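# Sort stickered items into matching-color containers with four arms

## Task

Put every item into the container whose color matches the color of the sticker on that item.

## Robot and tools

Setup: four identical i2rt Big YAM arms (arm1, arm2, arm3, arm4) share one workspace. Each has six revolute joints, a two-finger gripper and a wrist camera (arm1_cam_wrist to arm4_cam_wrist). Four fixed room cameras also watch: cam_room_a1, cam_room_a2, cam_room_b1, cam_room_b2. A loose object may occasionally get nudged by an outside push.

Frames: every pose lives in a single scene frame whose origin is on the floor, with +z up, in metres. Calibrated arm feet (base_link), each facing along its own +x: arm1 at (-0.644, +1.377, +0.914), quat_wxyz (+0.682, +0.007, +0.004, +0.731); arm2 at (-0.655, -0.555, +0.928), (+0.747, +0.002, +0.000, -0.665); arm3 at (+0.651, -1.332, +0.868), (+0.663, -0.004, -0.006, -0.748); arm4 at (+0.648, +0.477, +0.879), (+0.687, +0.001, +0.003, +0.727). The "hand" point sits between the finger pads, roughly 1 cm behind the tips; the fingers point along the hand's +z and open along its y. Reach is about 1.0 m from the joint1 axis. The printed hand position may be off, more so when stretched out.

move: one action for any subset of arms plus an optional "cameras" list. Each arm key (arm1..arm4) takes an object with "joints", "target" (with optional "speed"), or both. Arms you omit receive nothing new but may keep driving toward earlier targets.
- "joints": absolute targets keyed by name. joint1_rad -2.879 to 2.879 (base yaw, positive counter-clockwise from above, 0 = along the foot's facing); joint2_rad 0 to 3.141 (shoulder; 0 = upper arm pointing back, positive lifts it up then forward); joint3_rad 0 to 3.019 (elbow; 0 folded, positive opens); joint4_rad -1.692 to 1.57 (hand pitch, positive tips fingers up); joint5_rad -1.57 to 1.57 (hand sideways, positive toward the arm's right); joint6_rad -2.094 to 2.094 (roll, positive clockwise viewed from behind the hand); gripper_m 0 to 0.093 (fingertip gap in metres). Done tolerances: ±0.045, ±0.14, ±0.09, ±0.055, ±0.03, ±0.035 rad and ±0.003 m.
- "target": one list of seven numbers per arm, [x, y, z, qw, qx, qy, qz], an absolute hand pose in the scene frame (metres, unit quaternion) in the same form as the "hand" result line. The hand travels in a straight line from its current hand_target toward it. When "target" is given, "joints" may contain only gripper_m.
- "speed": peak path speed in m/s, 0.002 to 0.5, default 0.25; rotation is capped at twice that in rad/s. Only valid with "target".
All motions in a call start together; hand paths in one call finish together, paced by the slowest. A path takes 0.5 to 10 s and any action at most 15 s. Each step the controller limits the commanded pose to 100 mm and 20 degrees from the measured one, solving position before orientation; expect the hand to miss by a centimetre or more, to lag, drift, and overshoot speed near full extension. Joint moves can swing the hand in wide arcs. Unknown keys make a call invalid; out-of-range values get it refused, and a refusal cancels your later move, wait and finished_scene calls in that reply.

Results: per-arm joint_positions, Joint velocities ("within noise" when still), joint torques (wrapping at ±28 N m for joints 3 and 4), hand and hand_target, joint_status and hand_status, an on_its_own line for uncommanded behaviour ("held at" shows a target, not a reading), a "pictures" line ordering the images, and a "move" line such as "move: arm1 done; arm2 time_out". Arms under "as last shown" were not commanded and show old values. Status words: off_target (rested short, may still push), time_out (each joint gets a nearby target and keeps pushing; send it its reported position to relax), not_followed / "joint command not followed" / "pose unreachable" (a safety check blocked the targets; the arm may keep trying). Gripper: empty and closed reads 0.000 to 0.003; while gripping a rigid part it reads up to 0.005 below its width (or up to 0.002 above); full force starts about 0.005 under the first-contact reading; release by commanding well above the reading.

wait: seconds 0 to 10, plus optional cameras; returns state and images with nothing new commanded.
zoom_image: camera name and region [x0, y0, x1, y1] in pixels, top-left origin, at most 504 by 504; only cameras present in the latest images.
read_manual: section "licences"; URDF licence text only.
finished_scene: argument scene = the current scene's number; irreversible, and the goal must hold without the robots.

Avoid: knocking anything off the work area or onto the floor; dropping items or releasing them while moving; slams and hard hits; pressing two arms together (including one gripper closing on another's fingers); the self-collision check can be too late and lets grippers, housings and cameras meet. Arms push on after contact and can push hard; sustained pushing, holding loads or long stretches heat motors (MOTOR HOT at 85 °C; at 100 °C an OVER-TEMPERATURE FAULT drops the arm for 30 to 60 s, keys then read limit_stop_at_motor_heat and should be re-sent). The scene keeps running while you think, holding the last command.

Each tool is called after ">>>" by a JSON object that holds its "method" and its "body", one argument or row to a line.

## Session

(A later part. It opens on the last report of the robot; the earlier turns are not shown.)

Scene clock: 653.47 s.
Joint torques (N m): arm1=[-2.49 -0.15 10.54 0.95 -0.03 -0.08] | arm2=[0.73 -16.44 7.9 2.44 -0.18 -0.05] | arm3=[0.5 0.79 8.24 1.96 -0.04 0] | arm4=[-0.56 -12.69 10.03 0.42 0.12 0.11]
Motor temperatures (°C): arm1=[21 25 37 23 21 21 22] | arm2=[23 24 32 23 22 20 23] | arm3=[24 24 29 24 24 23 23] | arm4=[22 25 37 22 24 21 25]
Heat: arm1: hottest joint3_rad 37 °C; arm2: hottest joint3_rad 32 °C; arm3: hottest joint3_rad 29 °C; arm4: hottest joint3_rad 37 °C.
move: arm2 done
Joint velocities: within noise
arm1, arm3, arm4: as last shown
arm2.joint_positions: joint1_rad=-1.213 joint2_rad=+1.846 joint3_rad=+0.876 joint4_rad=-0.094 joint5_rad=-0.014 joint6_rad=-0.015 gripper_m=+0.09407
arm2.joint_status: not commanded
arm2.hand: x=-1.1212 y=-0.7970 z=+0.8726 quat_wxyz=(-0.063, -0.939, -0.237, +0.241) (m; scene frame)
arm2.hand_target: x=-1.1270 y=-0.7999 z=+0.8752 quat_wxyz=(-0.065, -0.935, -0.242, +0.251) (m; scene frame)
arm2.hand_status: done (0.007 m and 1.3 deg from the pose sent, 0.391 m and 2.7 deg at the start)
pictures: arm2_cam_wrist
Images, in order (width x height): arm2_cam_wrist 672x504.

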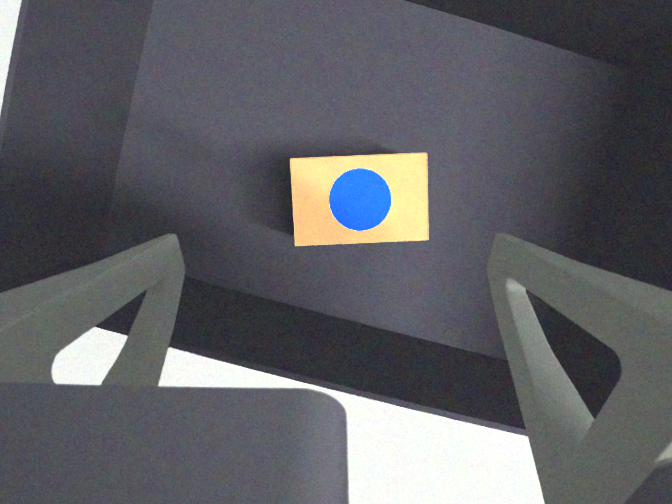

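>>> {"method": "move", "body": {
  "arm2": {"target": [-1.1444, -0.7953, 0.80, -0.0648, -0.9351, -0.2419, 0.2506], "speed": 0.2},
  "cameras": ["arm2_cam_wrist"]
}}

Scene clock: 663.17 s.
Joint torques (N m): arm1=[-2.73 -0.85 10.59 1.03 -0.07 -0.07] | arm2=[0.56 -16.15 8.38 2.37 0 -0.09] | arm3=[0.79 1.08 8.23 1.98 -0.04 -0.01] | arm4=[-0.21 -12.69 10.14 0.44 0.14 0.11]
Motor temperatures (°C): arm1=[21 25 36 23 21 21 22] | arm2=[23 24 32 23 22 20 23] | arm3=[24 24 29 24 24 23 23] | arm4=[22 25 37 22 24 21 25]
Heat: arm1: hottest joint3_rad 36 °C; arm2: hottest joint3_rad 32 °C; arm3: hottest joint3_rad 29 °C; arm4: hottest joint3_rad 37 °C.
move: arm2 off_target
Joint velocities: within noise
arm1, arm3, arm4: as last shown
arm2.joint_positions: joint1_rad=-1.237 joint2_rad=+2.040 joint3_rad=+0.895 joint4_rad=+0.073 joint5_rad=-0.032 joint6_rad=-0.035 gripper_m=+0.09406
arm2.joint_status: not commanded
arm2.hand: x=-1.1289 y=-0.7901 z=+0.8003 quat_wxyz=(-0.065, -0.940, -0.237, +0.237) (m; scene frame)
arm2.hand_target: x=-1.1439 y=-0.7949 z=+0.8003 quat_wxyz=(-0.065, -0.935, -0.242, +0.250) (m; scene frame)
arm2.hand_status: off_target (0.016 m and 1.7 deg from the pose sent, 0.076 m and 1.3 deg at the start)
pictures: arm2_cam_wrist
Images, in order (width x height): arm2_cam_wrist 672x504.

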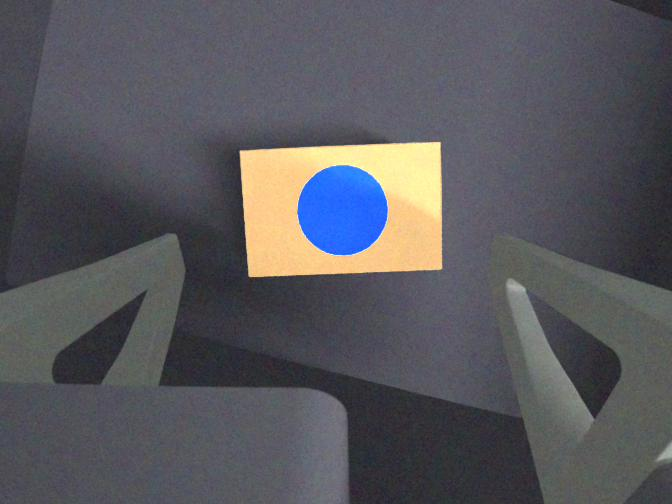

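>>> {"method": "move", "body": {
  "arm2": {"target": [-1.155, -0.8, 0.742, -0.0648, -0.9351, -0.2419, 0.2506], "speed": 0.15},
  "cameras": ["arm2_cam_wrist"]
}}

Scene clock: 671.63 s.
Joint torques (N m): arm1=[-2.43 -0.79 10.54 0.85 -0.01 -0.05] | arm2=[0.44 -16.85 7.19 2.4 -0.02 -0.08] | arm3=[0.5 0.97 8.24 1.96 -0.04 0.01] | arm4=[-0.15 -12.75 10.13 0.5 0.13 0.11]
Motor temperatures (°C): arm1=[21 25 36 23 21 21 22] | arm2=[23 25 31 23 22 20 23] | arm3=[24 24 29 24 24 23 23] | arm4=[22 25 37 22 24 21 25]
Heat: arm1: hottest joint3_rad 36 °C; arm2: hottest joint3_rad 31 °C; arm3: hottest joint3_rad 29 °C; arm4: hottest joint3_rad 37 °C.
move: arm2 off_target
Joint velocities: within noise
arm1, arm4: as last shown
arm2.joint_positions: joint1_rad=-1.237 joint2_rad=+2.202 joint3_rad=+0.967 joint4_rad=+0.172 joint5_rad=-0.032 joint6_rad=-0.036 gripper_m=+0.09406
arm2.joint_status: not commanded
arm2.hand: x=-1.1437 y=-0.7972 z=+0.7472 quat_wxyz=(-0.066, -0.939, -0.238, +0.242) (m; scene frame)
arm2.hand_target: x=-1.1547 y=-0.7998 z=+0.7423 quat_wxyz=(-0.065, -0.935, -0.242, +0.251) (m; scene frame)
arm2.hand_status: off_target (0.013 m and 1.2 deg from the pose sent, 0.065 m and 1.7 deg at the start)
arm3.joint_positions: joint1_rad=-1.980 joint2_rad=+0.607 joint3_rad=+1.393 joint4_rad=-0.707 joint5_rad=+0.001 joint6_rad=-0.006 gripper_m=+0.09402
arm3.joint_status: not commanded
arm3.hand: x=+0.4221 y=-1.1879 z=+1.5573 quat_wxyz=(+0.190, -0.657, +0.181, +0.707) (m; scene frame)
arm3.hand_target: x=+0.4285 y=-1.1887 z=+1.5641 quat_wxyz=(+0.193, -0.649, +0.184, +0.713) (m; scene frame)
arm3.hand_status: not commanded
pictures: arm2_cam_wrist
Images, in order (width x height): arm2_cam_wrist 672x504.

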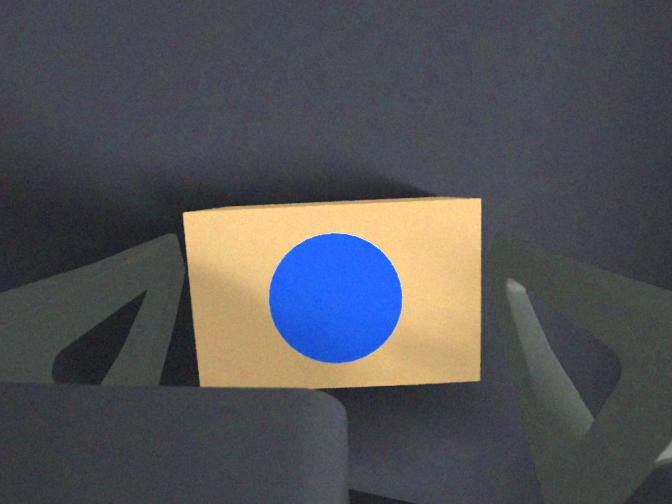

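>>> {"method": "move", "body": {
  "arm2": {"joints": {"gripper_m": 0.058}},
  "cameras": ["arm2_cam_wrist"]
}}

>>> {"method": "move", "body": {
  "arm2": {"target": [-1.10, -0.775, 0.93, -0.0648, -0.9351, -0.2419, 0.2506], "speed": 0.3},
  "cameras": ["arm2_cam_wrist"]
}}

Scene clock: 675.67 s.
Joint torques (N m): arm1=[-2.84 -0.56 10.62 1.09 -0.04 -0.07] | arm2=[0.38 -16.85 7.13 2.39 -0.02 -0.06] | arm3=[0.44 0.79 8.23 1.96 -0.05 0] | arm4=[0.03 -13.22 9.95 0.43 0.14 0.14]
Motor temperatures (°C): arm1=[21 25 36 23 21 21 22] | arm2=[23 25 31 23 22 20 23] | arm3=[24 24 29 24 24 23 23] | arm4=[22 25 37 22 24 21 25]
Heat: arm1: hottest joint3_rad 36 °C; arm2: hottest joint3_rad 31 °C; arm3: hottest joint3_rad 29 °C; arm4: hottest joint3_rad 37 °C.
move: arm2 off_target
Joint velocities: within noise
arm1, arm3, arm4: as last shown
arm2.joint_positions: joint1_rad=-1.237 joint2_rad=+2.202 joint3_rad=+0.967 joint4_rad=+0.173 joint5_rad=-0.032 joint6_rad=-0.037 gripper_m=+0.06924
arm2.joint_status: gripper_m off_target (ended at +0.06928, target +0.05800)
arm2.hand: x=-1.1440 y=-0.7972 z=+0.7474 quat_wxyz=(-0.065, -0.938, -0.238, +0.242) (m; scene frame)
arm2.hand_target: x=-1.1546 y=-0.7997 z=+0.7423 quat_wxyz=(-0.065, -0.935, -0.242, +0.251) (m; scene frame)
arm2.hand_status: not commanded
pictures: arm2_cam_wrist
Images, in order (width x height): arm2_cam_wrist 672x504.

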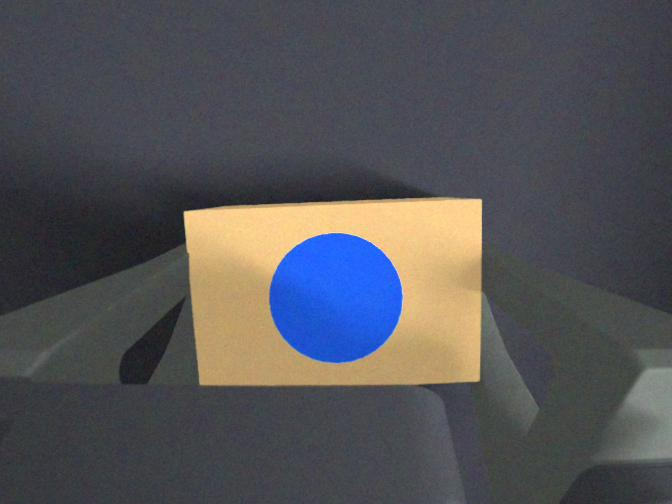

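Scene clock: 677.10 s.
Joint torques (N m): arm1=[-2.61 -0.15 10.66 0.8 -0.08 -0.08] | arm2=[0.62 -13.86 7.71 1.35 0 -0.04] | arm3=[0.62 0.97 8.24 1.95 -0.05 0] | arm4=[0.15 -12.28 10.07 0.43 0.11 0.1]
Motor temperatures (°C): arm1=[21 25 36 23 21 21 22] | arm2=[23 25 31 23 22 20 23] | arm3=[24 24 29 24 24 23 23] | arm4=[22 25 38 22 24 21 25]
Heat: arm1: hottest joint3_rad 36 °C; arm2: hottest joint3_rad 31 °C; arm3: hottest joint3_rad 29 °C; arm4: hottest joint3_rad 38 °C.
move: arm2 off_target
Joint velocities: within noise
arm1, arm3, arm4: as last shown
arm2.joint_positions: joint1_rad=-1.237 joint2_rad=+1.638 joint3_rad=+0.814 joint4_rad=-0.186 joint5_rad=-0.032 joint6_rad=-0.037 gripper_m=+0.06924
arm2.joint_status: not commanded
arm2.hand: x=-1.1077 y=-0.7801 z=+0.9417 quat_wxyz=(-0.070, -0.932, -0.237, +0.266) (m; scene frame)
arm2.hand_target: x=-1.0999 y=-0.7750 z=+0.9303 quat_wxyz=(-0.065, -0.935, -0.242, +0.251) (m; scene frame)
arm2.hand_status: off_target (0.015 m and 2.0 deg from the pose sent, 0.189 m and 1.1 deg at the start)
pictures: arm2_cam_wrist
Images, in order (width x height): arm2_cam_wrist 672x504.

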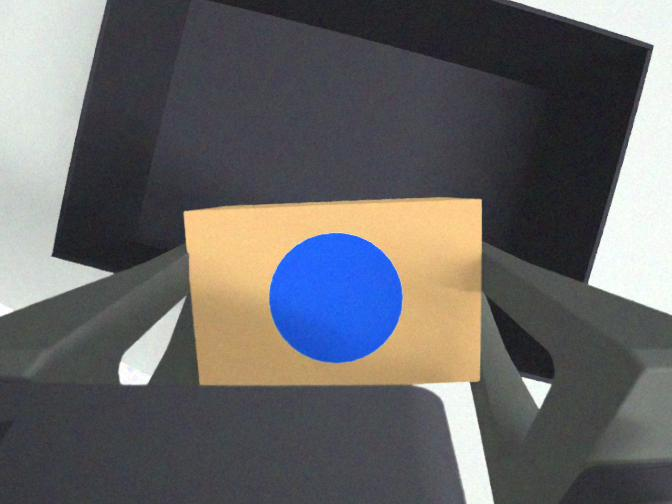

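>>> {"method": "move", "body": {
  "arm2": {"joints": {"joint1_rad": -1.0, "joint2_rad": 0.8, "joint3_rad": 1.3, "joint4_rad": -1.5, "joint5_rad": 0, "joint6_rad": 0}},
  "cameras": []
}}

>>> {"method": "move", "body": {
  "arm2": {"joints": {"joint1_rad": 2.125}},
  "cameras": []
}}

>>> {"method": "move", "body": {
  "arm2": {"target": [-0.263, -0.2444, 1.09, 0.2444, -0.3177, 0.9122, 0.0851], "speed": 0.4},
  "arm4": {"joints": {"joint2_rad": 0.8, "joint3_rad": 1.3, "joint4_rad": -1.5}},
  "cameras": ["arm2_cam_wrist", "cam_room_b1"]
}}

>>> {"method": "move", "body": {
  "arm2": {"target": [0.002, -0.034, 1.07, 0.2444, -0.3177, 0.9122, 0.0851], "speed": 0.3},
  "cameras": ["arm2_cam_wrist", "cam_room_b1"]
}}

Scene clock: 692.07 s.
Joint torques (N m): arm1=[-2.55 -0.26 10.81 0.91 -0.02 -0.06] | arm2=[0.15 -2.67 10 1.42 0.02 0.2] | arm3=[0.56 0.79 8.23 1.96 -0.03 -0.01] | arm4=[0.03 -12.63 10.04 0.39 0.14 0.12]
Motor temperatures (°C): arm1=[21 25 36 23 21 21 22] | arm2=[23 25 31 23 22 20 23] | arm3=[24 24 29 24 24 23 23] | arm4=[22 25 38 22 24 21 25]
Heat: arm1: hottest joint3_rad 36 °C; arm2: hottest joint3_rad 31 °C; arm3: hottest joint3_rad 29 °C; arm4: hottest joint3_rad 38 °C.
move: arm2 done
Joint velocities: within noise
arm1, arm3: as last shown
arm2.joint_positions: joint1_rad=-0.994 joint2_rad=+0.796 joint3_rad=+1.310 joint4_rad=-1.488 joint5_rad=-0.001 joint6_rad=-0.014 gripper_m=+0.06924
arm2.joint_status: all done
arm2.hand: x=-0.8684 y=-0.7332 z=+1.3601 quat_wxyz=(-0.097, -0.897, -0.332, +0.276) (m; scene frame)
arm2.hand_target: x=-0.8684 y=-0.7308 z=+1.3529 quat_wxyz=(-0.094, -0.904, -0.324, +0.264) (m; scene frame)
arm2.hand_status: not commanded
arm4.joint_positions: joint1_rad=-1.059 joint2_rad=+1.527 joint3_rad=+0.866 joint4_rad=-0.399 joint5_rad=-0.004 joint6_rad=-0.012 gripper_m=+0.09292
arm4.joint_status: not commanded
arm4.hand: x=+1.0649 y=+0.7441 z=+0.9388 quat_wxyz=(-0.239, +0.278, -0.928, -0.070) (m; scene frame)
arm4.hand_target: x=+1.0795 y=+0.7477 z=+0.9502 quat_wxyz=(-0.249, +0.269, -0.928, -0.072) (m; scene frame)
arm4.hand_status: not commanded
pictures: none
No camera images: "cameras" was empty.

Scene clock: 694.47 s.
Joint torques (N m): arm1=[-3.19 -0.62 10.62 0.83 -0.01 -0.08] | arm2=[1.08 -3.02 9.99 1.4 0.08 0.18] | arm3=[0.5 0.85 8.21 1.95 -0.03 -0.01] | arm4=[0.44 -12.98 10.09 0.43 0.14 0.11]
Motor temperatures (°C): arm1=[21 25 36 23 21 21 22] | arm2=[23 25 31 23 22 20 24] | arm3=[24 24 29 24 24 23 23] | arm4=[22 25 38 22 24 21 25]
Heat: arm1: hottest joint3_rad 36 °C; arm2: hottest joint3_rad 31 °C; arm3: hottest joint3_rad 29 °C; arm4: hottest joint3_rad 38 °C.
move: arm2 done
Joint velocities: within noise
arm1.joint_positions: joint1_rad=-2.244 joint2_rad=+0.806 joint3_rad=+1.296 joint4_rad=-1.489 joint5_rad=-0.008 joint6_rad=+0.005 gripper_m=+0.09297
arm1.joint_status: not commanded
arm1.hand: x=-0.4073 y=+1.2187 z=+1.3336 quat_wxyz=(-0.263, -0.286, -0.918, +0.081) (m; scene frame)
arm1.hand_target: x=-0.4120 y=+1.2189 z=+1.3359 quat_wxyz=(-0.262, -0.287, -0.918, +0.082) (m; scene frame)
arm1.hand_status: not commanded
arm2.joint_positions: joint1_rad=+2.121 joint2_rad=+0.800 joint3_rad=+1.310 joint4_rad=-1.488 joint5_rad=-0.002 joint6_rad=-0.012 gripper_m=+0.06919
arm2.joint_status: all done
arm2.hand: x=-0.4377 y=-0.3851 z=+1.3610 quat_wxyz=(-0.277, +0.318, -0.901, -0.096) (m; scene frame)
arm2.hand_target: x=-0.4404 y=-0.3861 z=+1.3548 quat_wxyz=(-0.267, +0.316, -0.906, -0.094) (m; scene frame)
arm2.hand_status: not commanded
arm3, arm4: as last shown
pictures: none
No camera images: "cameras" was empty.

Scene clock: 696.03 s.
Joint torques (N m): arm1=[-2.78 -0.85 10.71 0.95 -0.08 -0.06] | arm2=[1.26 -13.98 11.99 2.47 0.11 0.18] | arm3=[0.62 0.79 8.23 2.02 -0.03 -0.01] | arm4=[0.21 -2.2 8.23 0.65 0.13 0.11]
Motor temperatures (°C): arm1=[21 25 36 23 21 21 22] | arm2=[23 25 31 23 22 20 24] | arm3=[24 24 29 24 24 23 23] | arm4=[22 25 38 22 24 21 25]
Heat: arm1: hottest joint3_rad 36 °C; arm2: hottest joint3_rad 31 °C; arm3: hottest joint3_rad 29 °C; arm4: hottest joint3_rad 38 °C.
move: arm2 off_target; arm4 done
Joint velocities: within noise
arm1, arm3: as last shown
arm2.joint_positions: joint1_rad=+2.121 joint2_rad=+1.406 joint3_rad=+1.008 joint4_rad=-0.690 joint5_rad=-0.001 joint6_rad=-0.011 gripper_m=+0.06920
arm2.joint_status: not commanded
arm2.hand: x=-0.2677 y=-0.2510 z=+1.0792 quat_wxyz=(-0.228, +0.323, -0.915, -0.079) (m; scene frame)
arm2.hand_target: x=-0.2633 y=-0.2445 z=+1.0900 quat_wxyz=(-0.244, +0.318, -0.912, -0.085) (m; scene frame)
arm2.hand_status: off_target (0.013 m and 2.1 deg from the pose sent, 0.352 m and 4.2 deg at the start)
arm4.joint_positions: joint1_rad=-1.059 joint2_rad=+0.797 joint3_rad=+1.302 joint4_rad=-1.489 joint5_rad=-0.004 joint6_rad=-0.012 gripper_m=+0.09292
arm4.joint_status: all done
arm4.hand: x=+0.8825 y=+0.6277 z=+1.3065 quat_wxyz=(-0.275, +0.275, -0.918, -0.080) (m; scene frame)
arm4.hand_target: x=+0.8827 y=+0.6246 z=+1.3033 quat_wxyz=(-0.268, +0.267, -0.922, -0.078) (m; scene frame)
arm4.hand_status: not commanded
pictures: arm2_cam_wrist, cam_room_b1
Images, in order (width x height): arm2_cam_wrist 672x504, cam_room_b1 672x504.

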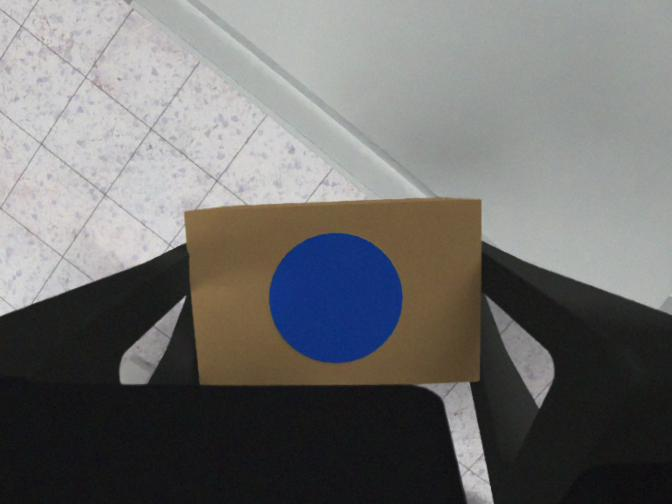

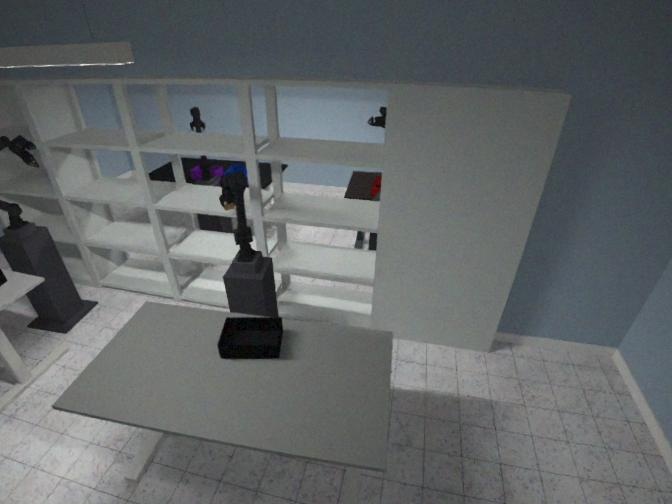

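Scene clock: 698.17 s.
Joint torques (N m): arm1=[-2.43 -0.03 10.47 0.9 -0.06 -0.06] | arm2=[1.08 -24.88 17.46 1.22 0.11 0.18] | arm3=[0.44 0.85 8.2 1.95 -0.04 0] | arm4=[0.21 -1.96 8.21 0.57 0.12 0.11]
Motor temperatures (°C): arm1=[21 24 36 23 21 21 22] | arm2=[23 25 32 23 22 20 24] | arm3=[24 24 29 24 24 23 23] | arm4=[22 25 38 22 24 21 25]
Heat: arm1: hottest joint3_rad 36 °C; arm2: hottest joint3_rad 32 °C; arm3: hottest joint3_rad 29 °C; arm4: hottest joint3_rad 38 °C.
move: arm2 off_target
Joint velocities: within noise
arm1, arm3, arm4: as last shown
arm2.joint_positions: joint1_rad=+2.121 joint2_rad=+2.303 joint3_rad=+2.261 joint4_rad=-1.026 joint5_rad=-0.001 joint6_rad=-0.011 gripper_m=+0.06920
arm2.joint_status: not commanded
arm2.hand: x=-0.0064 y=-0.0453 z=+1.0658 quat_wxyz=(-0.237, +0.322, -0.913, -0.082) (m; scene frame)
arm2.hand_target: x=+0.0011 y=-0.0345 z=+1.0701 quat_wxyz=(-0.246, +0.318, -0.912, -0.086) (m; scene frame)
arm2.hand_status: off_target (0.015 m and 1.1 deg from the pose sent, 0.346 m and 2.1 deg at the start)
arm4.hand: x=+0.8825 y=+0.6277 z=+1.3064 quat_wxyz=(-0.275, +0.275, -0.918, -0.080) (m; scene frame)
arm4.hand_target: x=+0.8827 y=+0.6246 z=+1.3032 quat_wxyz=(-0.268, +0.267, -0.922, -0.077) (m; scene frame)
pictures: arm2_cam_wrist, cam_room_b1
Images, in order (width x height): arm2_cam_wrist 672x504, cam_room_b1 672x504.

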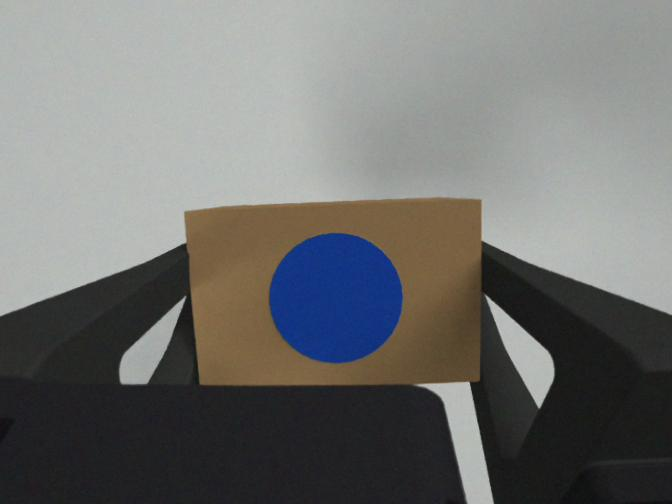

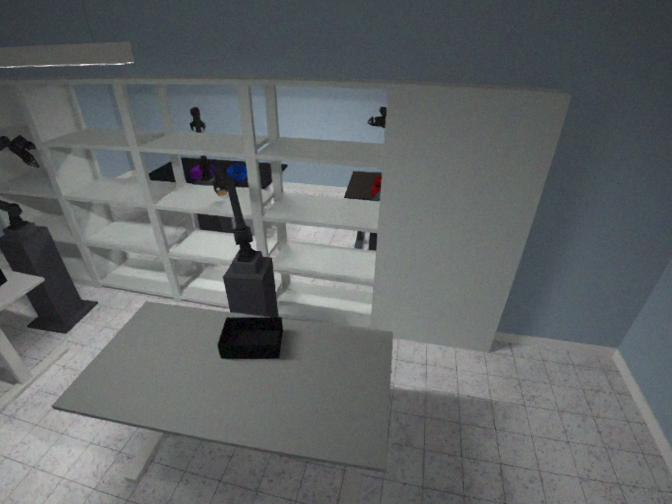

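>>> {"method": "move", "body": {
  "arm2": {"target": [0.002, -0.034, 1.03, 0.2444, -0.3177, 0.9122, 0.0851], "speed": 0.08},
  "cameras": []
}}

>>> {"method": "move", "body": {
  "arm2": {"target": [0.002, -0.034, 1.015, 0.2444, -0.3177, 0.9122, 0.0851], "speed": 0.06},
  "cameras": []
}}

>>> {"method": "move", "body": {
  "arm2": {"target": [0.002, -0.034, 1.005, 0.2444, -0.3177, 0.9122, 0.0851], "speed": 0.06},
  "cameras": ["arm2_cam_wrist"]
}}

Scene clock: 703.70 s.
Joint torques (N m): arm1=[-2.78 -0.62 10.61 0.88 -0.06 -0.07] | arm2=[1.08 -24.53 10.95 2.63 0.14 0.17] | arm3=[0.32 0.97 8.21 1.99 -0.03 0] | arm4=[0.15 -1.9 8.24 0.55 0.12 0.13]
Motor temperatures (°C): arm1=[21 24 36 23 21 21 22] | arm2=[23 26 33 23 22 20 24] | arm3=[24 24 29 24 24 23 23] | arm4=[22 24 38 22 24 21 25]
Heat: arm1: hottest joint3_rad 36 °C; arm2: hottest joint3_rad 33 °C; arm3: hottest joint3_rad 29 °C; arm4: hottest joint3_rad 38 °C.
move: arm2 off_target
Joint velocities: within noise
arm1, arm3, arm4: as last shown
arm2.joint_positions: joint1_rad=+2.121 joint2_rad=+2.304 joint3_rad=+2.253 joint4_rad=-0.963 joint5_rad=-0.001 joint6_rad=-0.011 gripper_m=+0.06920
arm2.joint_status: not commanded
arm2.hand: x=+0.0026 y=-0.0382 z=+1.0689 quat_wxyz=(-0.261, +0.319, -0.906, -0.090) (m; scene frame)
arm2.hand_target: x=+0.0006 y=-0.0351 z=+1.0307 quat_wxyz=(-0.244, +0.318, -0.912, -0.085) (m; scene frame)
arm2.hand_status: off_target (0.039 m and 2.1 deg from the pose sent, 0.038 m and 1.1 deg at the start)
pictures: none
No camera images: "cameras" was empty.

Scene clock: 704.67 s.
Joint torques (N m): arm1=[-1.85 -0.44 10.55 0.84 -0.07 -0.05] | arm2=[1.08 -24.41 10.92 2.62 0.12 0.17] | arm3=[0.62 0.91 8.2 1.96 -0.04 0] | arm4=[0.15 -1.79 8.34 0.5 0.14 0.16]
Motor temperatures (°C): arm1=[21 24 36 23 21 21 22] | arm2=[23 26 33 23 22 20 24] | arm3=[24 24 29 24 24 23 23] | arm4=[22 24 38 22 24 21 25]
Heat: arm1: hottest joint3_rad 36 °C; arm2: hottest joint3_rad 33 °C; arm3: hottest joint3_rad 29 °C; arm4: hottest joint3_rad 38 °C.
move: arm2 off_target
Joint velocities: within noise
arm1, arm4: as last shown
arm2.joint_positions: joint1_rad=+2.121 joint2_rad=+2.310 joint3_rad=+2.225 joint4_rad=-0.929 joint5_rad=-0.001 joint6_rad=-0.011 gripper_m=+0.06920
arm2.joint_status: not commanded
arm2.hand: x=+0.0030 y=-0.0378 z=+1.0541 quat_wxyz=(-0.261, +0.319, -0.906, -0.090) (m; scene frame)
arm2.hand_target: x=+0.0005 y=-0.0351 z=+1.0157 quat_wxyz=(-0.244, +0.318, -0.912, -0.085) (m; scene frame)
arm2.hand_status: off_target (0.039 m and 2.1 deg from the pose sent, 0.054 m and 2.1 deg at the start)
arm3.joint_positions: joint1_rad=-1.980 joint2_rad=+0.607 joint3_rad=+1.393 joint4_rad=-0.707 joint5_rad=+0.001 joint6_rad=-0.006 gripper_m=+0.09402
arm3.joint_status: not commanded
arm3.hand: x=+0.4221 y=-1.1879 z=+1.5573 quat_wxyz=(+0.190, -0.657, +0.181, +0.707) (m; scene frame)
arm3.hand_target: x=+0.4285 y=-1.1887 z=+1.5641 quat_wxyz=(+0.193, -0.649, +0.184, +0.713) (m; scene frame)
arm3.hand_status: not commanded
pictures: none
No camera images: "cameras" was empty.

Scene clock: 705.63 s.
Joint torques (N m): arm1=[-2.26 -0.91 10.59 0.95 -0.02 -0.05] | arm2=[1.03 -24.59 10.82 2.59 0.13 0.17] | arm3=[0.44 0.91 8.24 2 -0.04 0] | arm4=[0.5 -1.85 8.35 0.57 0.11 0.15]
Motor temperatures (°C): arm1=[21 24 36 23 21 21 22] | arm2=[23 26 33 23 22 20 24] | arm3=[24 24 29 24 24 23 23] | arm4=[22 24 37 22 24 21 25]
Heat: arm1: hottest joint3_rad 36 °C; arm2: hottest joint3_rad 33 °C; arm3: hottest joint3_rad 29 °C; arm4: hottest joint3_rad 37 °C.
move: arm2 off_target
Joint velocities: within noise
arm1, arm3, arm4: as last shown
arm2.joint_positions: joint1_rad=+2.121 joint2_rad=+2.315 joint3_rad=+2.209 joint4_rad=-0.908 joint5_rad=-0.001 joint6_rad=-0.011 gripper_m=+0.06920
arm2.joint_status: not commanded
arm2.hand: x=+0.0035 y=-0.0374 z=+1.0449 quat_wxyz=(-0.262, +0.319, -0.906, -0.090) (m; scene frame)
arm2.hand_target: x=+0.0004 y=-0.0351 z=+1.0057 quat_wxyz=(-0.244, +0.318, -0.912, -0.085) (m; scene frame)
arm2.hand_status: off_target (0.040 m and 2.2 deg from the pose sent, 0.049 m and 2.1 deg at the start)
pictures: arm2_cam_wrist
Images, in order (width x height): arm2_cam_wrist 672x504.

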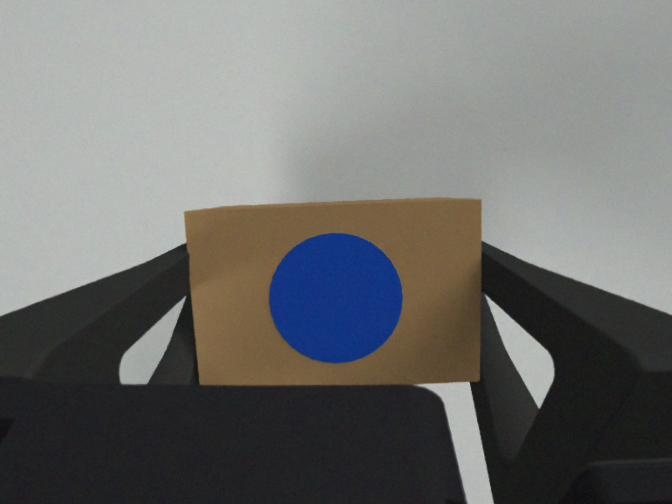

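>>> {"method": "move", "body": {
  "arm2": {"target": [0.002, -0.034, 0.99, 0.2444, -0.3177, 0.9122, 0.0851], "speed": 0.06},
  "cameras": []
}}

>>> {"method": "move", "body": {
  "arm2": {"target": [0.002, -0.034, 0.98, 0.2444, -0.3177, 0.9122, 0.0851], "speed": 0.06},
  "cameras": ["arm2_cam_wrist"]
}}

>>> {"method": "move", "body": {
  "arm2": {"target": [0.002, -0.034, 0.97, 0.2444, -0.3177, 0.9122, 0.0851], "speed": 0.06},
  "cameras": ["arm2_cam_wrist"]
}}

Scene clock: 713.37 s.
Joint torques (N m): arm1=[-3.25 -0.56 10.62 0.83 -0.01 -0.06] | arm2=[1.08 -24.82 10.91 2.63 0.12 0.18] | arm3=[0.56 0.85 8.25 1.98 -0.05 0] | arm4=[0.26 -2.08 8.34 0.46 0.12 0.14]
Motor temperatures (°C): arm1=[21 24 36 23 21 21 22] | arm2=[23 26 33 23 22 20 24] | arm3=[24 24 29 24 24 23 23] | arm4=[22 24 37 22 24 21 25]
Heat: arm1: hottest joint3_rad 36 °C; arm2: hottest joint3_rad 33 °C; arm3: hottest joint3_rad 29 °C; arm4: hottest joint3_rad 37 °C.
move: arm2 off_target
Joint velocities: within noise
arm1, arm3, arm4: as last shown
arm2.joint_positions: joint1_rad=+2.121 joint2_rad=+2.326 joint3_rad=+2.187 joint4_rad=-0.876 joint5_rad=-0.001 joint6_rad=-0.011 gripper_m=+0.06920
arm2.joint_status: not commanded
arm2.hand: x=+0.0040 y=-0.0371 z=+1.0283 quat_wxyz=(-0.261, +0.319, -0.907, -0.090) (m; scene frame)
arm2.hand_target: x=+0.0005 y=-0.0351 z=+0.9906 quat_wxyz=(-0.244, +0.318, -0.912, -0.085) (m; scene frame)
arm2.hand_status: off_target (0.039 m and 2.0 deg from the pose sent, 0.055 m and 2.2 deg at the start)
pictures: none
No camera images: "cameras" was empty.

Scene clock: 714.33 s.
Joint torques (N m): arm1=[-2.96 -0.26 10.66 0.98 -0.03 -0.02] | arm2=[1.08 -24.29 10.56 2.63 0.13 0.19] | arm3=[0.67 1.03 8.24 1.99 -0.04 0.01] | arm4=[0.44 -1.79 8.18 0.49 0.11 0.1]
Motor temperatures (°C): arm1=[21 24 36 23 21 21 22] | arm2=[23 26 33 23 22 20 24] | arm3=[24 24 29 24 24 23 23] | arm4=[22 24 37 22 24 21 25]
Heat: arm1: hottest joint3_rad 36 °C; arm2: hottest joint3_rad 33 °C; arm3: hottest joint3_rad 29 °C; arm4: hottest joint3_rad 37 °C.
move: arm2 off_target
Joint velocities: within noise
arm1, arm3, arm4: as last shown
arm2.joint_positions: joint1_rad=+2.121 joint2_rad=+2.328 joint3_rad=+2.175 joint4_rad=-0.855 joint5_rad=-0.001 joint6_rad=-0.011 gripper_m=+0.06920
arm2.joint_status: not commanded
arm2.hand: x=+0.0051 y=-0.0362 z=+1.0242 quat_wxyz=(-0.264, +0.319, -0.906, -0.091) (m; scene frame)
arm2.hand_target: x=+0.0002 y=-0.0353 z=+0.9809 quat_wxyz=(-0.244, +0.318, -0.912, -0.085) (m; scene frame)
arm2.hand_status: off_target (0.044 m and 2.5 deg from the pose sent, 0.048 m and 2.0 deg at the start)
pictures: arm2_cam_wrist
Images, in order (width x height): arm2_cam_wrist 672x504.

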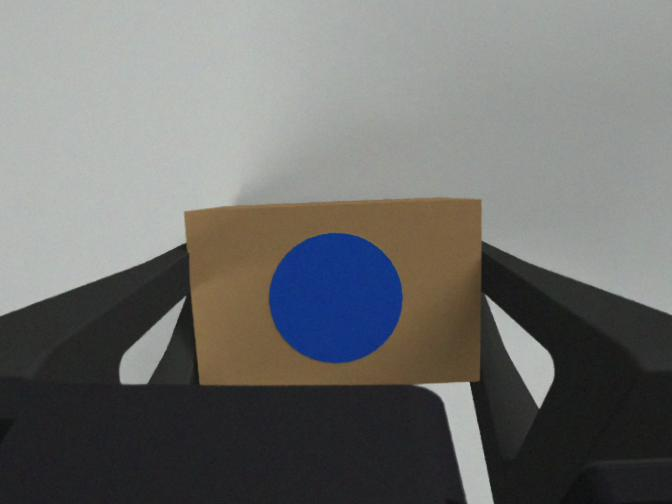

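Scene clock: 715.30 s.
Joint torques (N m): arm1=[-2.67 -0.56 10.76 1.06 -0.07 -0.05] | arm2=[1.03 -23.82 9.85 2.59 0.12 0.18] | arm3=[0.62 0.85 8.25 1.98 -0.03 -0.01] | arm4=[0.09 -1.73 8.31 0.53 0.17 0.13]
Motor temperatures (°C): arm1=[21 24 36 23 21 21 22] | arm2=[23 26 33 23 22 20 24] | arm3=[24 24 29 24 24 23 23] | arm4=[22 24 37 22 24 21 25]
Heat: arm1: hottest joint3_rad 36 °C; arm2: hottest joint3_rad 33 °C; arm3: hottest joint3_rad 29 °C; arm4: hottest joint3_rad 37 °C.
move: arm2 off_target
Joint velocities: within noise
arm1.joint_positions: joint1_rad=-2.244 joint2_rad=+0.806 joint3_rad=+1.296 joint4_rad=-1.489 joint5_rad=-0.008 joint6_rad=+0.005 gripper_m=+0.09297
arm1.joint_status: not commanded
arm1.hand: x=-0.4073 y=+1.2187 z=+1.3336 quat_wxyz=(-0.263, -0.286, -0.918, +0.081) (m; scene frame)
arm1.hand_target: x=-0.4120 y=+1.2189 z=+1.3359 quat_wxyz=(-0.262, -0.287, -0.918, +0.082) (m; scene frame)
arm1.hand_status: not commanded
arm2.joint_positions: joint1_rad=+2.121 joint2_rad=+2.328 joint3_rad=+2.168 joint4_rad=-0.833 joint5_rad=-0.001 joint6_rad=-0.011 gripper_m=+0.06920
arm2.joint_status: not commanded
arm2.hand: x=+0.0072 y=-0.0345 z=+1.0235 quat_wxyz=(-0.271, +0.318, -0.904, -0.094) (m; scene frame)
arm2.hand_target: x=-0.0002 y=-0.0357 z=+0.9714 quat_wxyz=(-0.244, +0.318, -0.912, -0.085) (m; scene frame)
arm2.hand_status: off_target (0.054 m and 3.4 deg from the pose sent, 0.054 m and 2.5 deg at the start)
arm3, arm4: as last shown
pictures: arm2_cam_wrist
Images, in order (width x height): arm2_cam_wrist 672x504.

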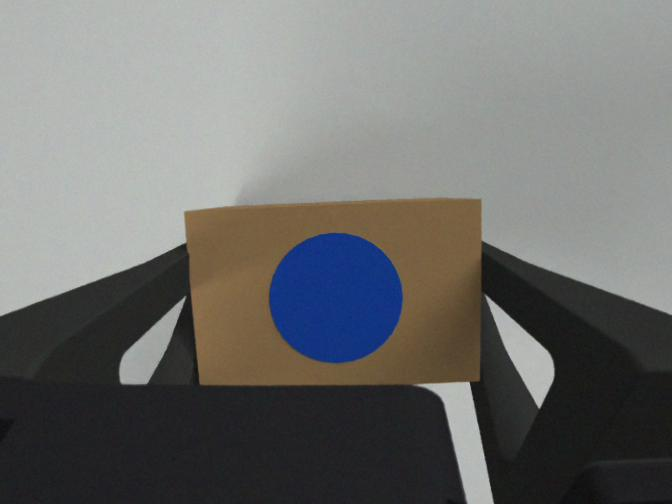

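>>> {"method": "move", "body": {
  "arm2": {"target": [0.002, -0.034, 0.982, 0.2044, -0.3211, 0.922, 0.0712], "speed": 0.06},
  "cameras": ["arm2_cam_wrist"]
}}

Scene clock: 720.77 s.
Joint torques (N m): arm1=[-2.32 -0.32 10.66 0.9 -0.02 -0.07] | arm2=[1.03 -22.71 15.21 0.68 0.12 0.13] | arm3=[0.56 0.91 8.27 1.96 -0.04 0.01] | arm4=[0.26 -1.61 8.21 0.51 0.14 0.16]
Motor temperatures (°C): arm1=[21 24 36 23 21 21 22] | arm2=[23 26 33 23 22 20 24] | arm3=[24 24 29 24 24 23 23] | arm4=[22 24 37 22 24 21 25]
Heat: arm1: hottest joint3_rad 36 °C; arm2: hottest joint3_rad 33 °C; arm3: hottest joint3_rad 29 °C; arm4: hottest joint3_rad 37 °C.
move: arm2 off_target
Joint velocities: within noise
arm1, arm3: as last shown
arm2.joint_positions: joint1_rad=+2.121 joint2_rad=+2.367 joint3_rad=+2.264 joint4_rad=-0.979 joint5_rad=-0.001 joint6_rad=-0.007 gripper_m=+0.06920
arm2.joint_status: not commanded
arm2.hand: x=+0.0013 y=-0.0392 z=+1.0212 quat_wxyz=(-0.230, +0.320, -0.916, -0.080) (m; scene frame)
arm2.hand_target: x=+0.0000 y=-0.0355 z=+0.9825 quat_wxyz=(-0.206, +0.321, -0.922, -0.071) (m; scene frame)
arm2.hand_status: off_target (0.040 m and 3.2 deg from the pose sent, 0.042 m and 8.4 deg at the start)
arm4.joint_positions: joint1_rad=-1.059 joint2_rad=+0.797 joint3_rad=+1.302 joint4_rad=-1.489 joint5_rad=-0.004 joint6_rad=-0.012 gripper_m=+0.09292
arm4.joint_status: not commanded
arm4.hand: x=+0.8825 y=+0.6277 z=+1.3064 quat_wxyz=(-0.275, +0.275, -0.918, -0.080) (m; scene frame)
arm4.hand_target: x=+0.8827 y=+0.6246 z=+1.3032 quat_wxyz=(-0.268, +0.267, -0.922, -0.077) (m; scene frame)
arm4.hand_status: not commanded
pictures: arm2_cam_wrist
Images, in order (width x height): arm2_cam_wrist 672x504.

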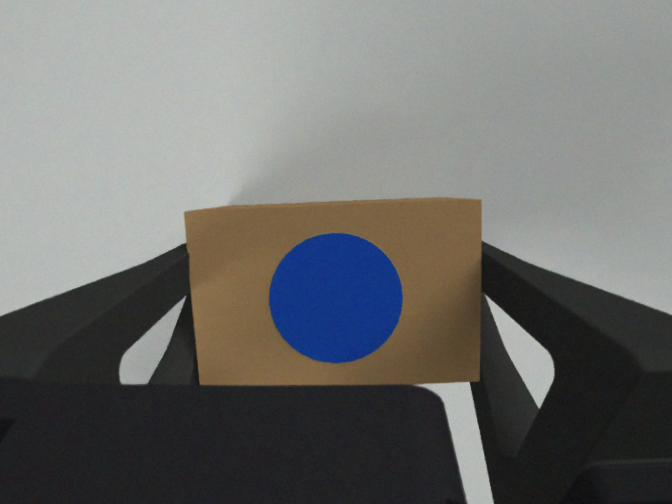

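>>> {"method": "move", "body": {
  "arm2": {"target": [0.002, -0.034, 0.97, 0.2044, -0.3211, 0.922, 0.0712], "speed": 0.06},
  "cameras": ["arm2_cam_wrist"]
}}

>>> {"method": "move", "body": {
  "arm2": {"joints": {"gripper_m": 0.093}},
  "cameras": ["arm2_cam_wrist"]
}}

Scene clock: 725.47 s.
Joint torques (N m): arm1=[-2.55 -0.26 10.69 0.94 -0.02 -0.04] | arm2=[1.14 -22.24 13.31 1.76 0.11 0.14] | arm3=[0.44 0.91 8.24 1.96 -0.03 0] | arm4=[0.26 -1.49 8.28 0.58 0.12 0.09]
Motor temperatures (°C): arm1=[21 24 36 23 21 21 22] | arm2=[23 26 33 23 22 20 24] | arm3=[24 24 29 24 24 23 23] | arm4=[22 24 37 22 24 21 25]
Heat: arm1: hottest joint3_rad 36 °C; arm2: hottest joint3_rad 33 °C; arm3: hottest joint3_rad 29 °C; arm4: hottest joint3_rad 37 °C.
move: arm2 off_target
Joint velocities: within noise
arm1, arm3, arm4: as last shown
arm2.joint_positions: joint1_rad=+2.121 joint2_rad=+2.367 joint3_rad=+2.264 joint4_rad=-0.980 joint5_rad=-0.001 joint6_rad=-0.007 gripper_m=+0.06920
arm2.joint_status: not commanded
arm2.hand: x=+0.0013 y=-0.0392 z=+1.0211 quat_wxyz=(-0.230, +0.320, -0.916, -0.080) (m; scene frame)
arm2.hand_target: x=-0.0009 y=-0.0362 z=+0.9710 quat_wxyz=(-0.205, +0.321, -0.922, -0.071) (m; scene frame)
arm2.hand_status: off_target (0.051 m and 3.2 deg from the pose sent, 0.052 m and 3.2 deg at the start)
pictures: arm2_cam_wrist
Images, in order (width x height): arm2_cam_wrist 672x504.

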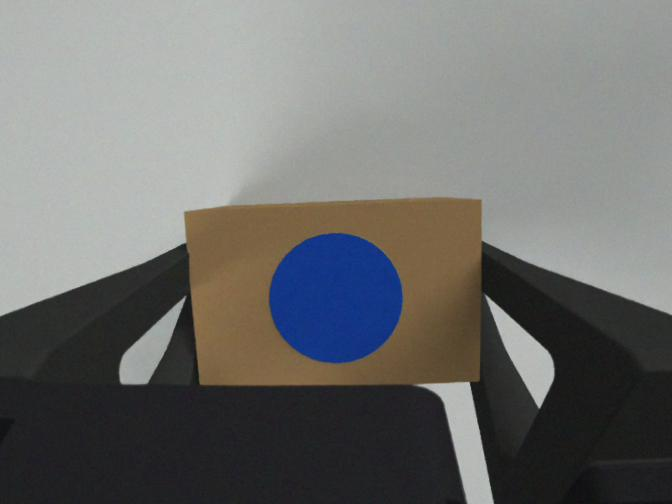

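Scene clock: 726.00 s.
Joint torques (N m): arm1=[-2.84 -0.44 10.58 0.98 -0.02 -0.04] | arm2=[1.03 -23.65 13.26 1.7 0.1 0.12] | arm3=[0.38 0.91 8.24 1.96 -0.03 0] | arm4=[0.21 -1.73 8.21 0.55 0.13 0.1]
Motor temperatures (°C): arm1=[21 24 36 23 21 21 22] | arm2=[23 26 33 23 22 20 24] | arm3=[24 24 29 24 24 23 23] | arm4=[22 24 37 22 24 21 25]
Heat: arm1: hottest joint3_rad 36 °C; arm2: hottest joint3_rad 33 °C; arm3: hottest joint3_rad 29 °C; arm4: hottest joint3_rad 37 °C.
move: arm2 done
Joint velocities: within noise
arm1, arm3, arm4: as last shown
arm2.joint_positions: joint1_rad=+2.121 joint2_rad=+2.380 joint3_rad=+2.264 joint4_rad=-0.980 joint5_rad=-0.001 joint6_rad=-0.005 gripper_m=+0.09292
arm2.joint_status: all done
arm2.hand: x=+0.0005 y=-0.0391 z=+1.0105 quat_wxyz=(-0.224, +0.321, -0.917, -0.078) (m; scene frame)
arm2.hand_target: x=-0.0009 y=-0.0362 z=+0.9710 quat_wxyz=(-0.205, +0.321, -0.922, -0.071) (m; scene frame)
arm2.hand_status: not commanded
pictures: arm2_cam_wrist
Images, in order (width x height): arm2_cam_wrist 672x504.

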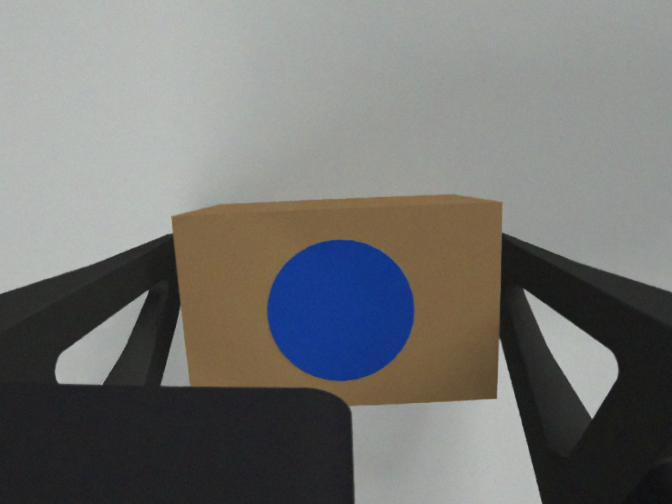

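>>> {"method": "move", "body": {
  "arm2": {"target": [-0.045, -0.073, 1.065, 0.2444, -0.3177, 0.9122, 0.0851], "speed": 0.15},
  "cameras": ["arm2_cam_wrist"]
}}

>>> {"method": "move", "body": {
  "arm2": {"target": [-0.263, -0.2444, 1.1, 0.2444, -0.3177, 0.9122, 0.0851], "speed": 0.4},
  "arm4": {"joints": {"joint1_rad": 2.12}},
  "cameras": ["arm2_cam_wrist", "arm4_cam_wrist"]
}}

Scene clock: 731.77 s.
Joint torques (N m): arm1=[-3.19 -0.32 10.43 0.88 0 -0.03] | arm2=[0.85 -25.11 10.56 2.4 0.06 0.11] | arm3=[0.5 0.91 8.24 1.99 -0.04 -0.01] | arm4=[0.32 -1.67 8.21 0.5 0.16 0.12]
Motor temperatures (°C): arm1=[21 24 36 23 21 21 22] | arm2=[23 26 33 23 22 20 24] | arm3=[24 24 29 24 24 23 23] | arm4=[22 23 37 22 24 21 25]
Heat: arm1: hottest joint3_rad 36 °C; arm2: hottest joint3_rad 33 °C; arm3: hottest joint3_rad 29 °C; arm4: hottest joint3_rad 37 °C.
move: arm2 off_target
Joint velocities: within noise
arm1, arm4: as last shown
arm2.joint_positions: joint1_rad=+2.121 joint2_rad=+2.121 joint3_rad=+1.966 joint4_rad=-0.886 joint5_rad=-0.001 joint6_rad=-0.005 gripper_m=+0.09292
arm2.joint_status: not commanded
arm2.hand: x=-0.0432 y=-0.0736 z=+1.0771 quat_wxyz=(-0.249, +0.318, -0.911, -0.086) (m; scene frame)
arm2.hand_target: x=-0.0451 y=-0.0731 z=+1.0651 quat_wxyz=(-0.244, +0.318, -0.912, -0.085) (m; scene frame)
arm2.hand_status: off_target (0.012 m and 0.5 deg from the pose sent, 0.079 m and 2.6 deg at the start)
arm3.joint_positions: joint1_rad=-1.980 joint2_rad=+0.607 joint3_rad=+1.393 joint4_rad=-0.707 joint5_rad=+0.001 joint6_rad=-0.006 gripper_m=+0.09402
arm3.joint_status: not commanded
arm3.hand: x=+0.4221 y=-1.1879 z=+1.5573 quat_wxyz=(+0.190, -0.657, +0.181, +0.707) (m; scene frame)
arm3.hand_target: x=+0.4285 y=-1.1887 z=+1.5641 quat_wxyz=(+0.193, -0.649, +0.184, +0.713) (m; scene frame)
arm3.hand_status: not commanded
pictures: arm2_cam_wrist
Images, in order (width x height): arm2_cam_wrist 672x504.

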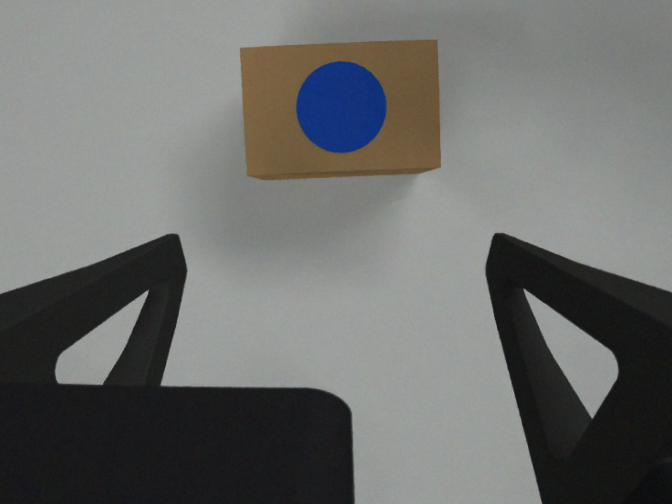

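Scene clock: 734.17 s.
Joint torques (N m): arm1=[-2.08 -0.5 10.56 0.81 -0.04 -0.02] | arm2=[1.14 -11.81 10.29 2.18 0.12 0.13] | arm3=[0.56 0.97 8.24 1.99 -0.03 0] | arm4=[1.03 -1.85 8.25 0.53 0.14 0.13]
Motor temperatures (°C): arm1=[21 24 36 23 21 21 22] | arm2=[23 27 33 23 22 20 24] | arm3=[24 24 29 24 24 23 23] | arm4=[22 23 37 22 24 21 25]
Heat: arm1: hottest joint3_rad 36 °C; arm2: hottest joint3_rad 33 °C; arm3: hottest joint3_rad 29 °C; arm4: hottest joint3_rad 37 °C.
move: arm2 off_target; arm4 done
Joint velocities: within noise
arm1, arm3: as last shown
arm2.joint_positions: joint1_rad=+2.121 joint2_rad=+1.373 joint3_rad=+1.051 joint4_rad=-0.708 joint5_rad=-0.001 joint6_rad=-0.005 gripper_m=+0.09292
arm2.joint_status: not commanded
arm2.hand: x=-0.2603 y=-0.2448 z=+1.1131 quat_wxyz=(-0.254, +0.318, -0.909, -0.088) (m; scene frame)
arm2.hand_target: x=-0.2632 y=-0.2446 z=+1.1002 quat_wxyz=(-0.244, +0.318, -0.912, -0.085) (m; scene frame)
arm2.hand_status: off_target (0.013 m and 1.2 deg from the pose sent, 0.279 m and 0.5 deg at the start)
arm4.joint_positions: joint1_rad=+2.116 joint2_rad=+0.800 joint3_rad=+1.302 joint4_rad=-1.489 joint5_rad=-0.005 joint6_rad=-0.012 gripper_m=+0.09297
arm4.joint_status: all done
arm4.hand: x=+0.4217 y=+0.3216 z=+1.3088 quat_wxyz=(+0.087, +0.912, +0.290, -0.277) (m; scene frame)
arm4.hand_target: x=+0.4240 y=+0.3225 z=+1.3065 quat_wxyz=(+0.085, +0.915, +0.288, -0.271) (m; scene frame)
arm4.hand_status: not commanded
pictures: arm2_cam_wrist, arm4_cam_wrist
Images, in order (width x height): arm2_cam_wrist 672x504, arm4_cam_wrist 672x504.

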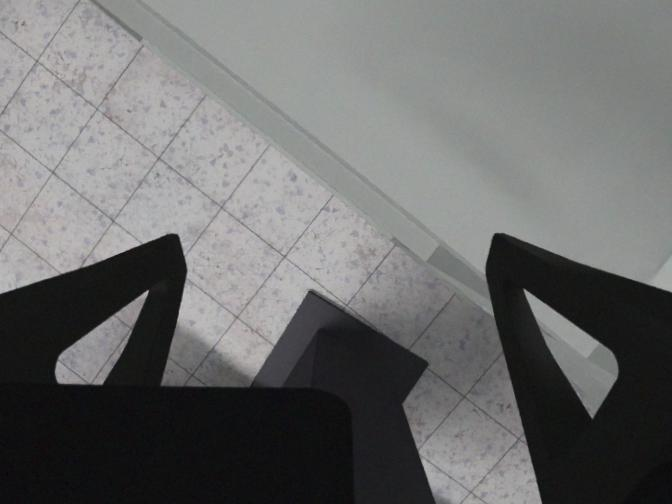

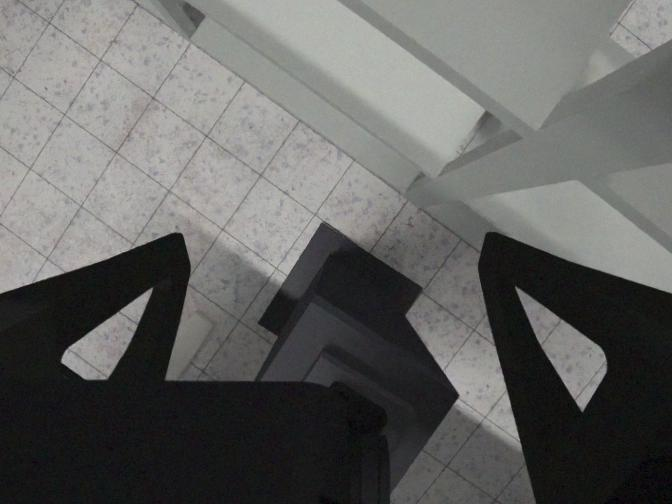

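>>> {"method": "move", "body": {
  "arm4": {"target": [0.2562, 0.1664, 1.10, -0.0851, -0.9122, -0.3177, 0.2444], "speed": 0.4},
  "arm2": {"joints": {"joint2_rad": 0.8, "joint3_rad": 1.3, "joint4_rad": -1.5}},
  "cameras": ["arm4_cam_wrist"]
}}

>>> {"method": "move", "body": {
  "arm4": {"target": [0.021, -0.02, 1.095, -0.0851, -0.9122, -0.3177, 0.2444], "speed": 0.3},
  "cameras": ["arm4_cam_wrist", "cam_room_a2"]
}}

Scene clock: 743.20 s.
Joint torques (N m): arm1=[-2.61 -0.5 10.58 0.91 -0.03 -0.04] | arm2=[1.08 -2.67 11.11 1.33 0.12 0.14] | arm3=[0.62 0.91 8.21 1.96 -0.03 0] | arm4=[1.49 -13.16 10.97 1.22 -0.02 0.14]
Motor temperatures (°C): arm1=[21 24 36 23 21 21 22] | arm2=[23 27 34 23 22 20 23] | arm3=[24 24 29 24 24 23 23] | arm4=[22 23 36 22 24 21 25]
Heat: arm1: hottest joint3_rad 36 °C; arm2: hottest joint3_rad 34 °C; arm3: hottest joint3_rad 29 °C; arm4: hottest joint3_rad 36 °C.
move: arm2 done; arm4 off_target
Joint velocities: within noise
arm1, arm3: as last shown
arm2.joint_positions: joint1_rad=+2.121 joint2_rad=+0.798 joint3_rad=+1.297 joint4_rad=-1.486 joint5_rad=-0.001 joint6_rad=-0.005 gripper_m=+0.09292
arm2.joint_status: all done
arm2.hand: x=-0.4382 y=-0.3855 z=+1.3557 quat_wxyz=(-0.273, +0.316, -0.904, -0.095) (m; scene frame)
arm2.hand_target: x=-0.4404 y=-0.3861 z=+1.3548 quat_wxyz=(-0.267, +0.315, -0.906, -0.093) (m; scene frame)
arm2.hand_status: not commanded
arm4.joint_positions: joint1_rad=+2.178 joint2_rad=+1.361 joint3_rad=+1.105 joint4_rad=-0.849 joint5_rad=+0.003 joint6_rad=-0.005 gripper_m=+0.09297
arm4.joint_status: not commanded
arm4.hand: x=+0.2629 y=+0.1774 z=+1.0803 quat_wxyz=(+0.074, +0.919, +0.319, -0.221) (m; scene frame)
arm4.hand_target: x=+0.2568 y=+0.1668 z=+1.1002 quat_wxyz=(+0.085, +0.912, +0.318, -0.244) (m; scene frame)
arm4.hand_status: off_target (0.024 m and 3.1 deg from the pose sent, 0.308 m and 4.9 deg at the start)
pictures: arm4_cam_wrist
Images, in order (width x height): arm4_cam_wrist 672x504.

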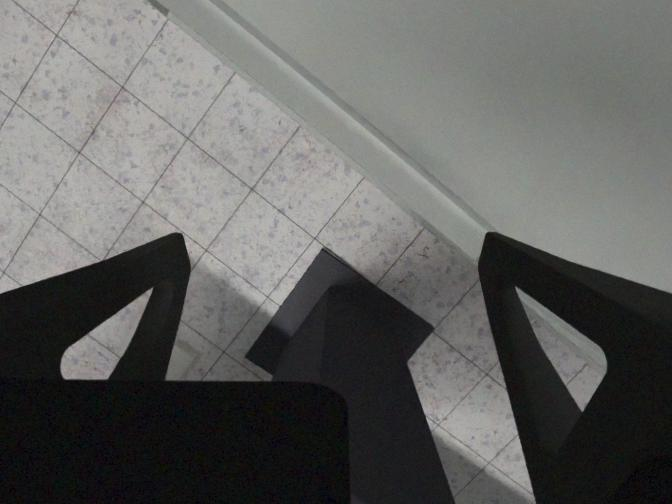

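Scene clock: 745.20 s.
Joint torques (N m): arm1=[-2.32 -0.15 10.56 0.91 -0.04 -0.01] | arm2=[1.14 -2.84 11.12 1.35 0.11 0.13] | arm3=[0.56 0.97 8.21 1.96 -0.03 -0.01] | arm4=[1.44 -23.82 13.09 0.39 0 0.09]
Motor temperatures (°C): arm1=[21 24 36 23 21 21 22] | arm2=[23 26 34 23 22 20 23] | arm3=[24 24 29 24 24 23 23] | arm4=[22 23 37 22 24 21 25]
Heat: arm1: hottest joint3_rad 36 °C; arm2: hottest joint3_rad 34 °C; arm3: hottest joint3_rad 29 °C; arm4: hottest joint3_rad 37 °C.
move: arm4 off_target
Joint velocities: within noise
arm1, arm2, arm3: as last shown
arm4.joint_positions: joint1_rad=+2.178 joint2_rad=+2.164 joint3_rad=+2.205 joint4_rad=-1.108 joint5_rad=+0.002 joint6_rad=-0.005 gripper_m=+0.09297
arm4.joint_status: not commanded
arm4.hand: x=+0.0258 y=-0.0082 z=+1.0910 quat_wxyz=(+0.080, +0.914, +0.317, -0.239) (m; scene frame)
arm4.hand_target: x=+0.0217 y=-0.0197 z=+1.0951 quat_wxyz=(+0.086, +0.912, +0.318, -0.245) (m; scene frame)
arm4.hand_status: off_target (0.013 m and 0.8 deg from the pose sent, 0.313 m and 3.1 deg at the start)
pictures: arm4_cam_wrist, cam_room_a2
Images, in order (width x height): arm4_cam_wrist 672x504, cam_room_a2 672x504.

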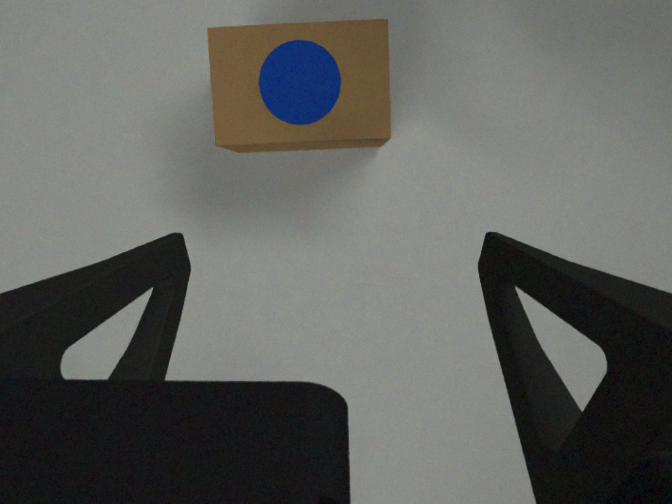

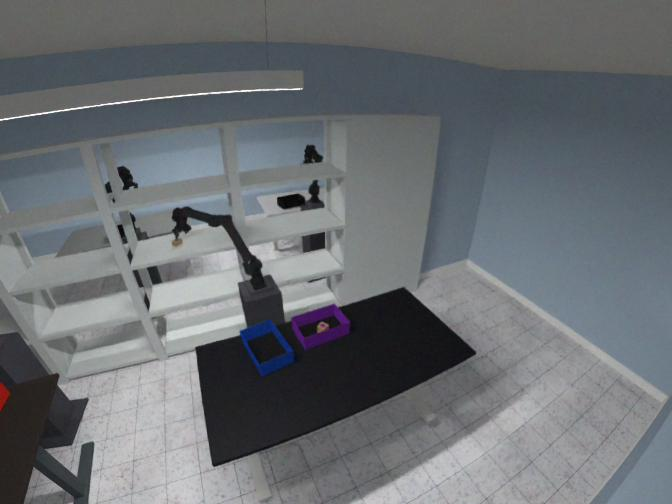

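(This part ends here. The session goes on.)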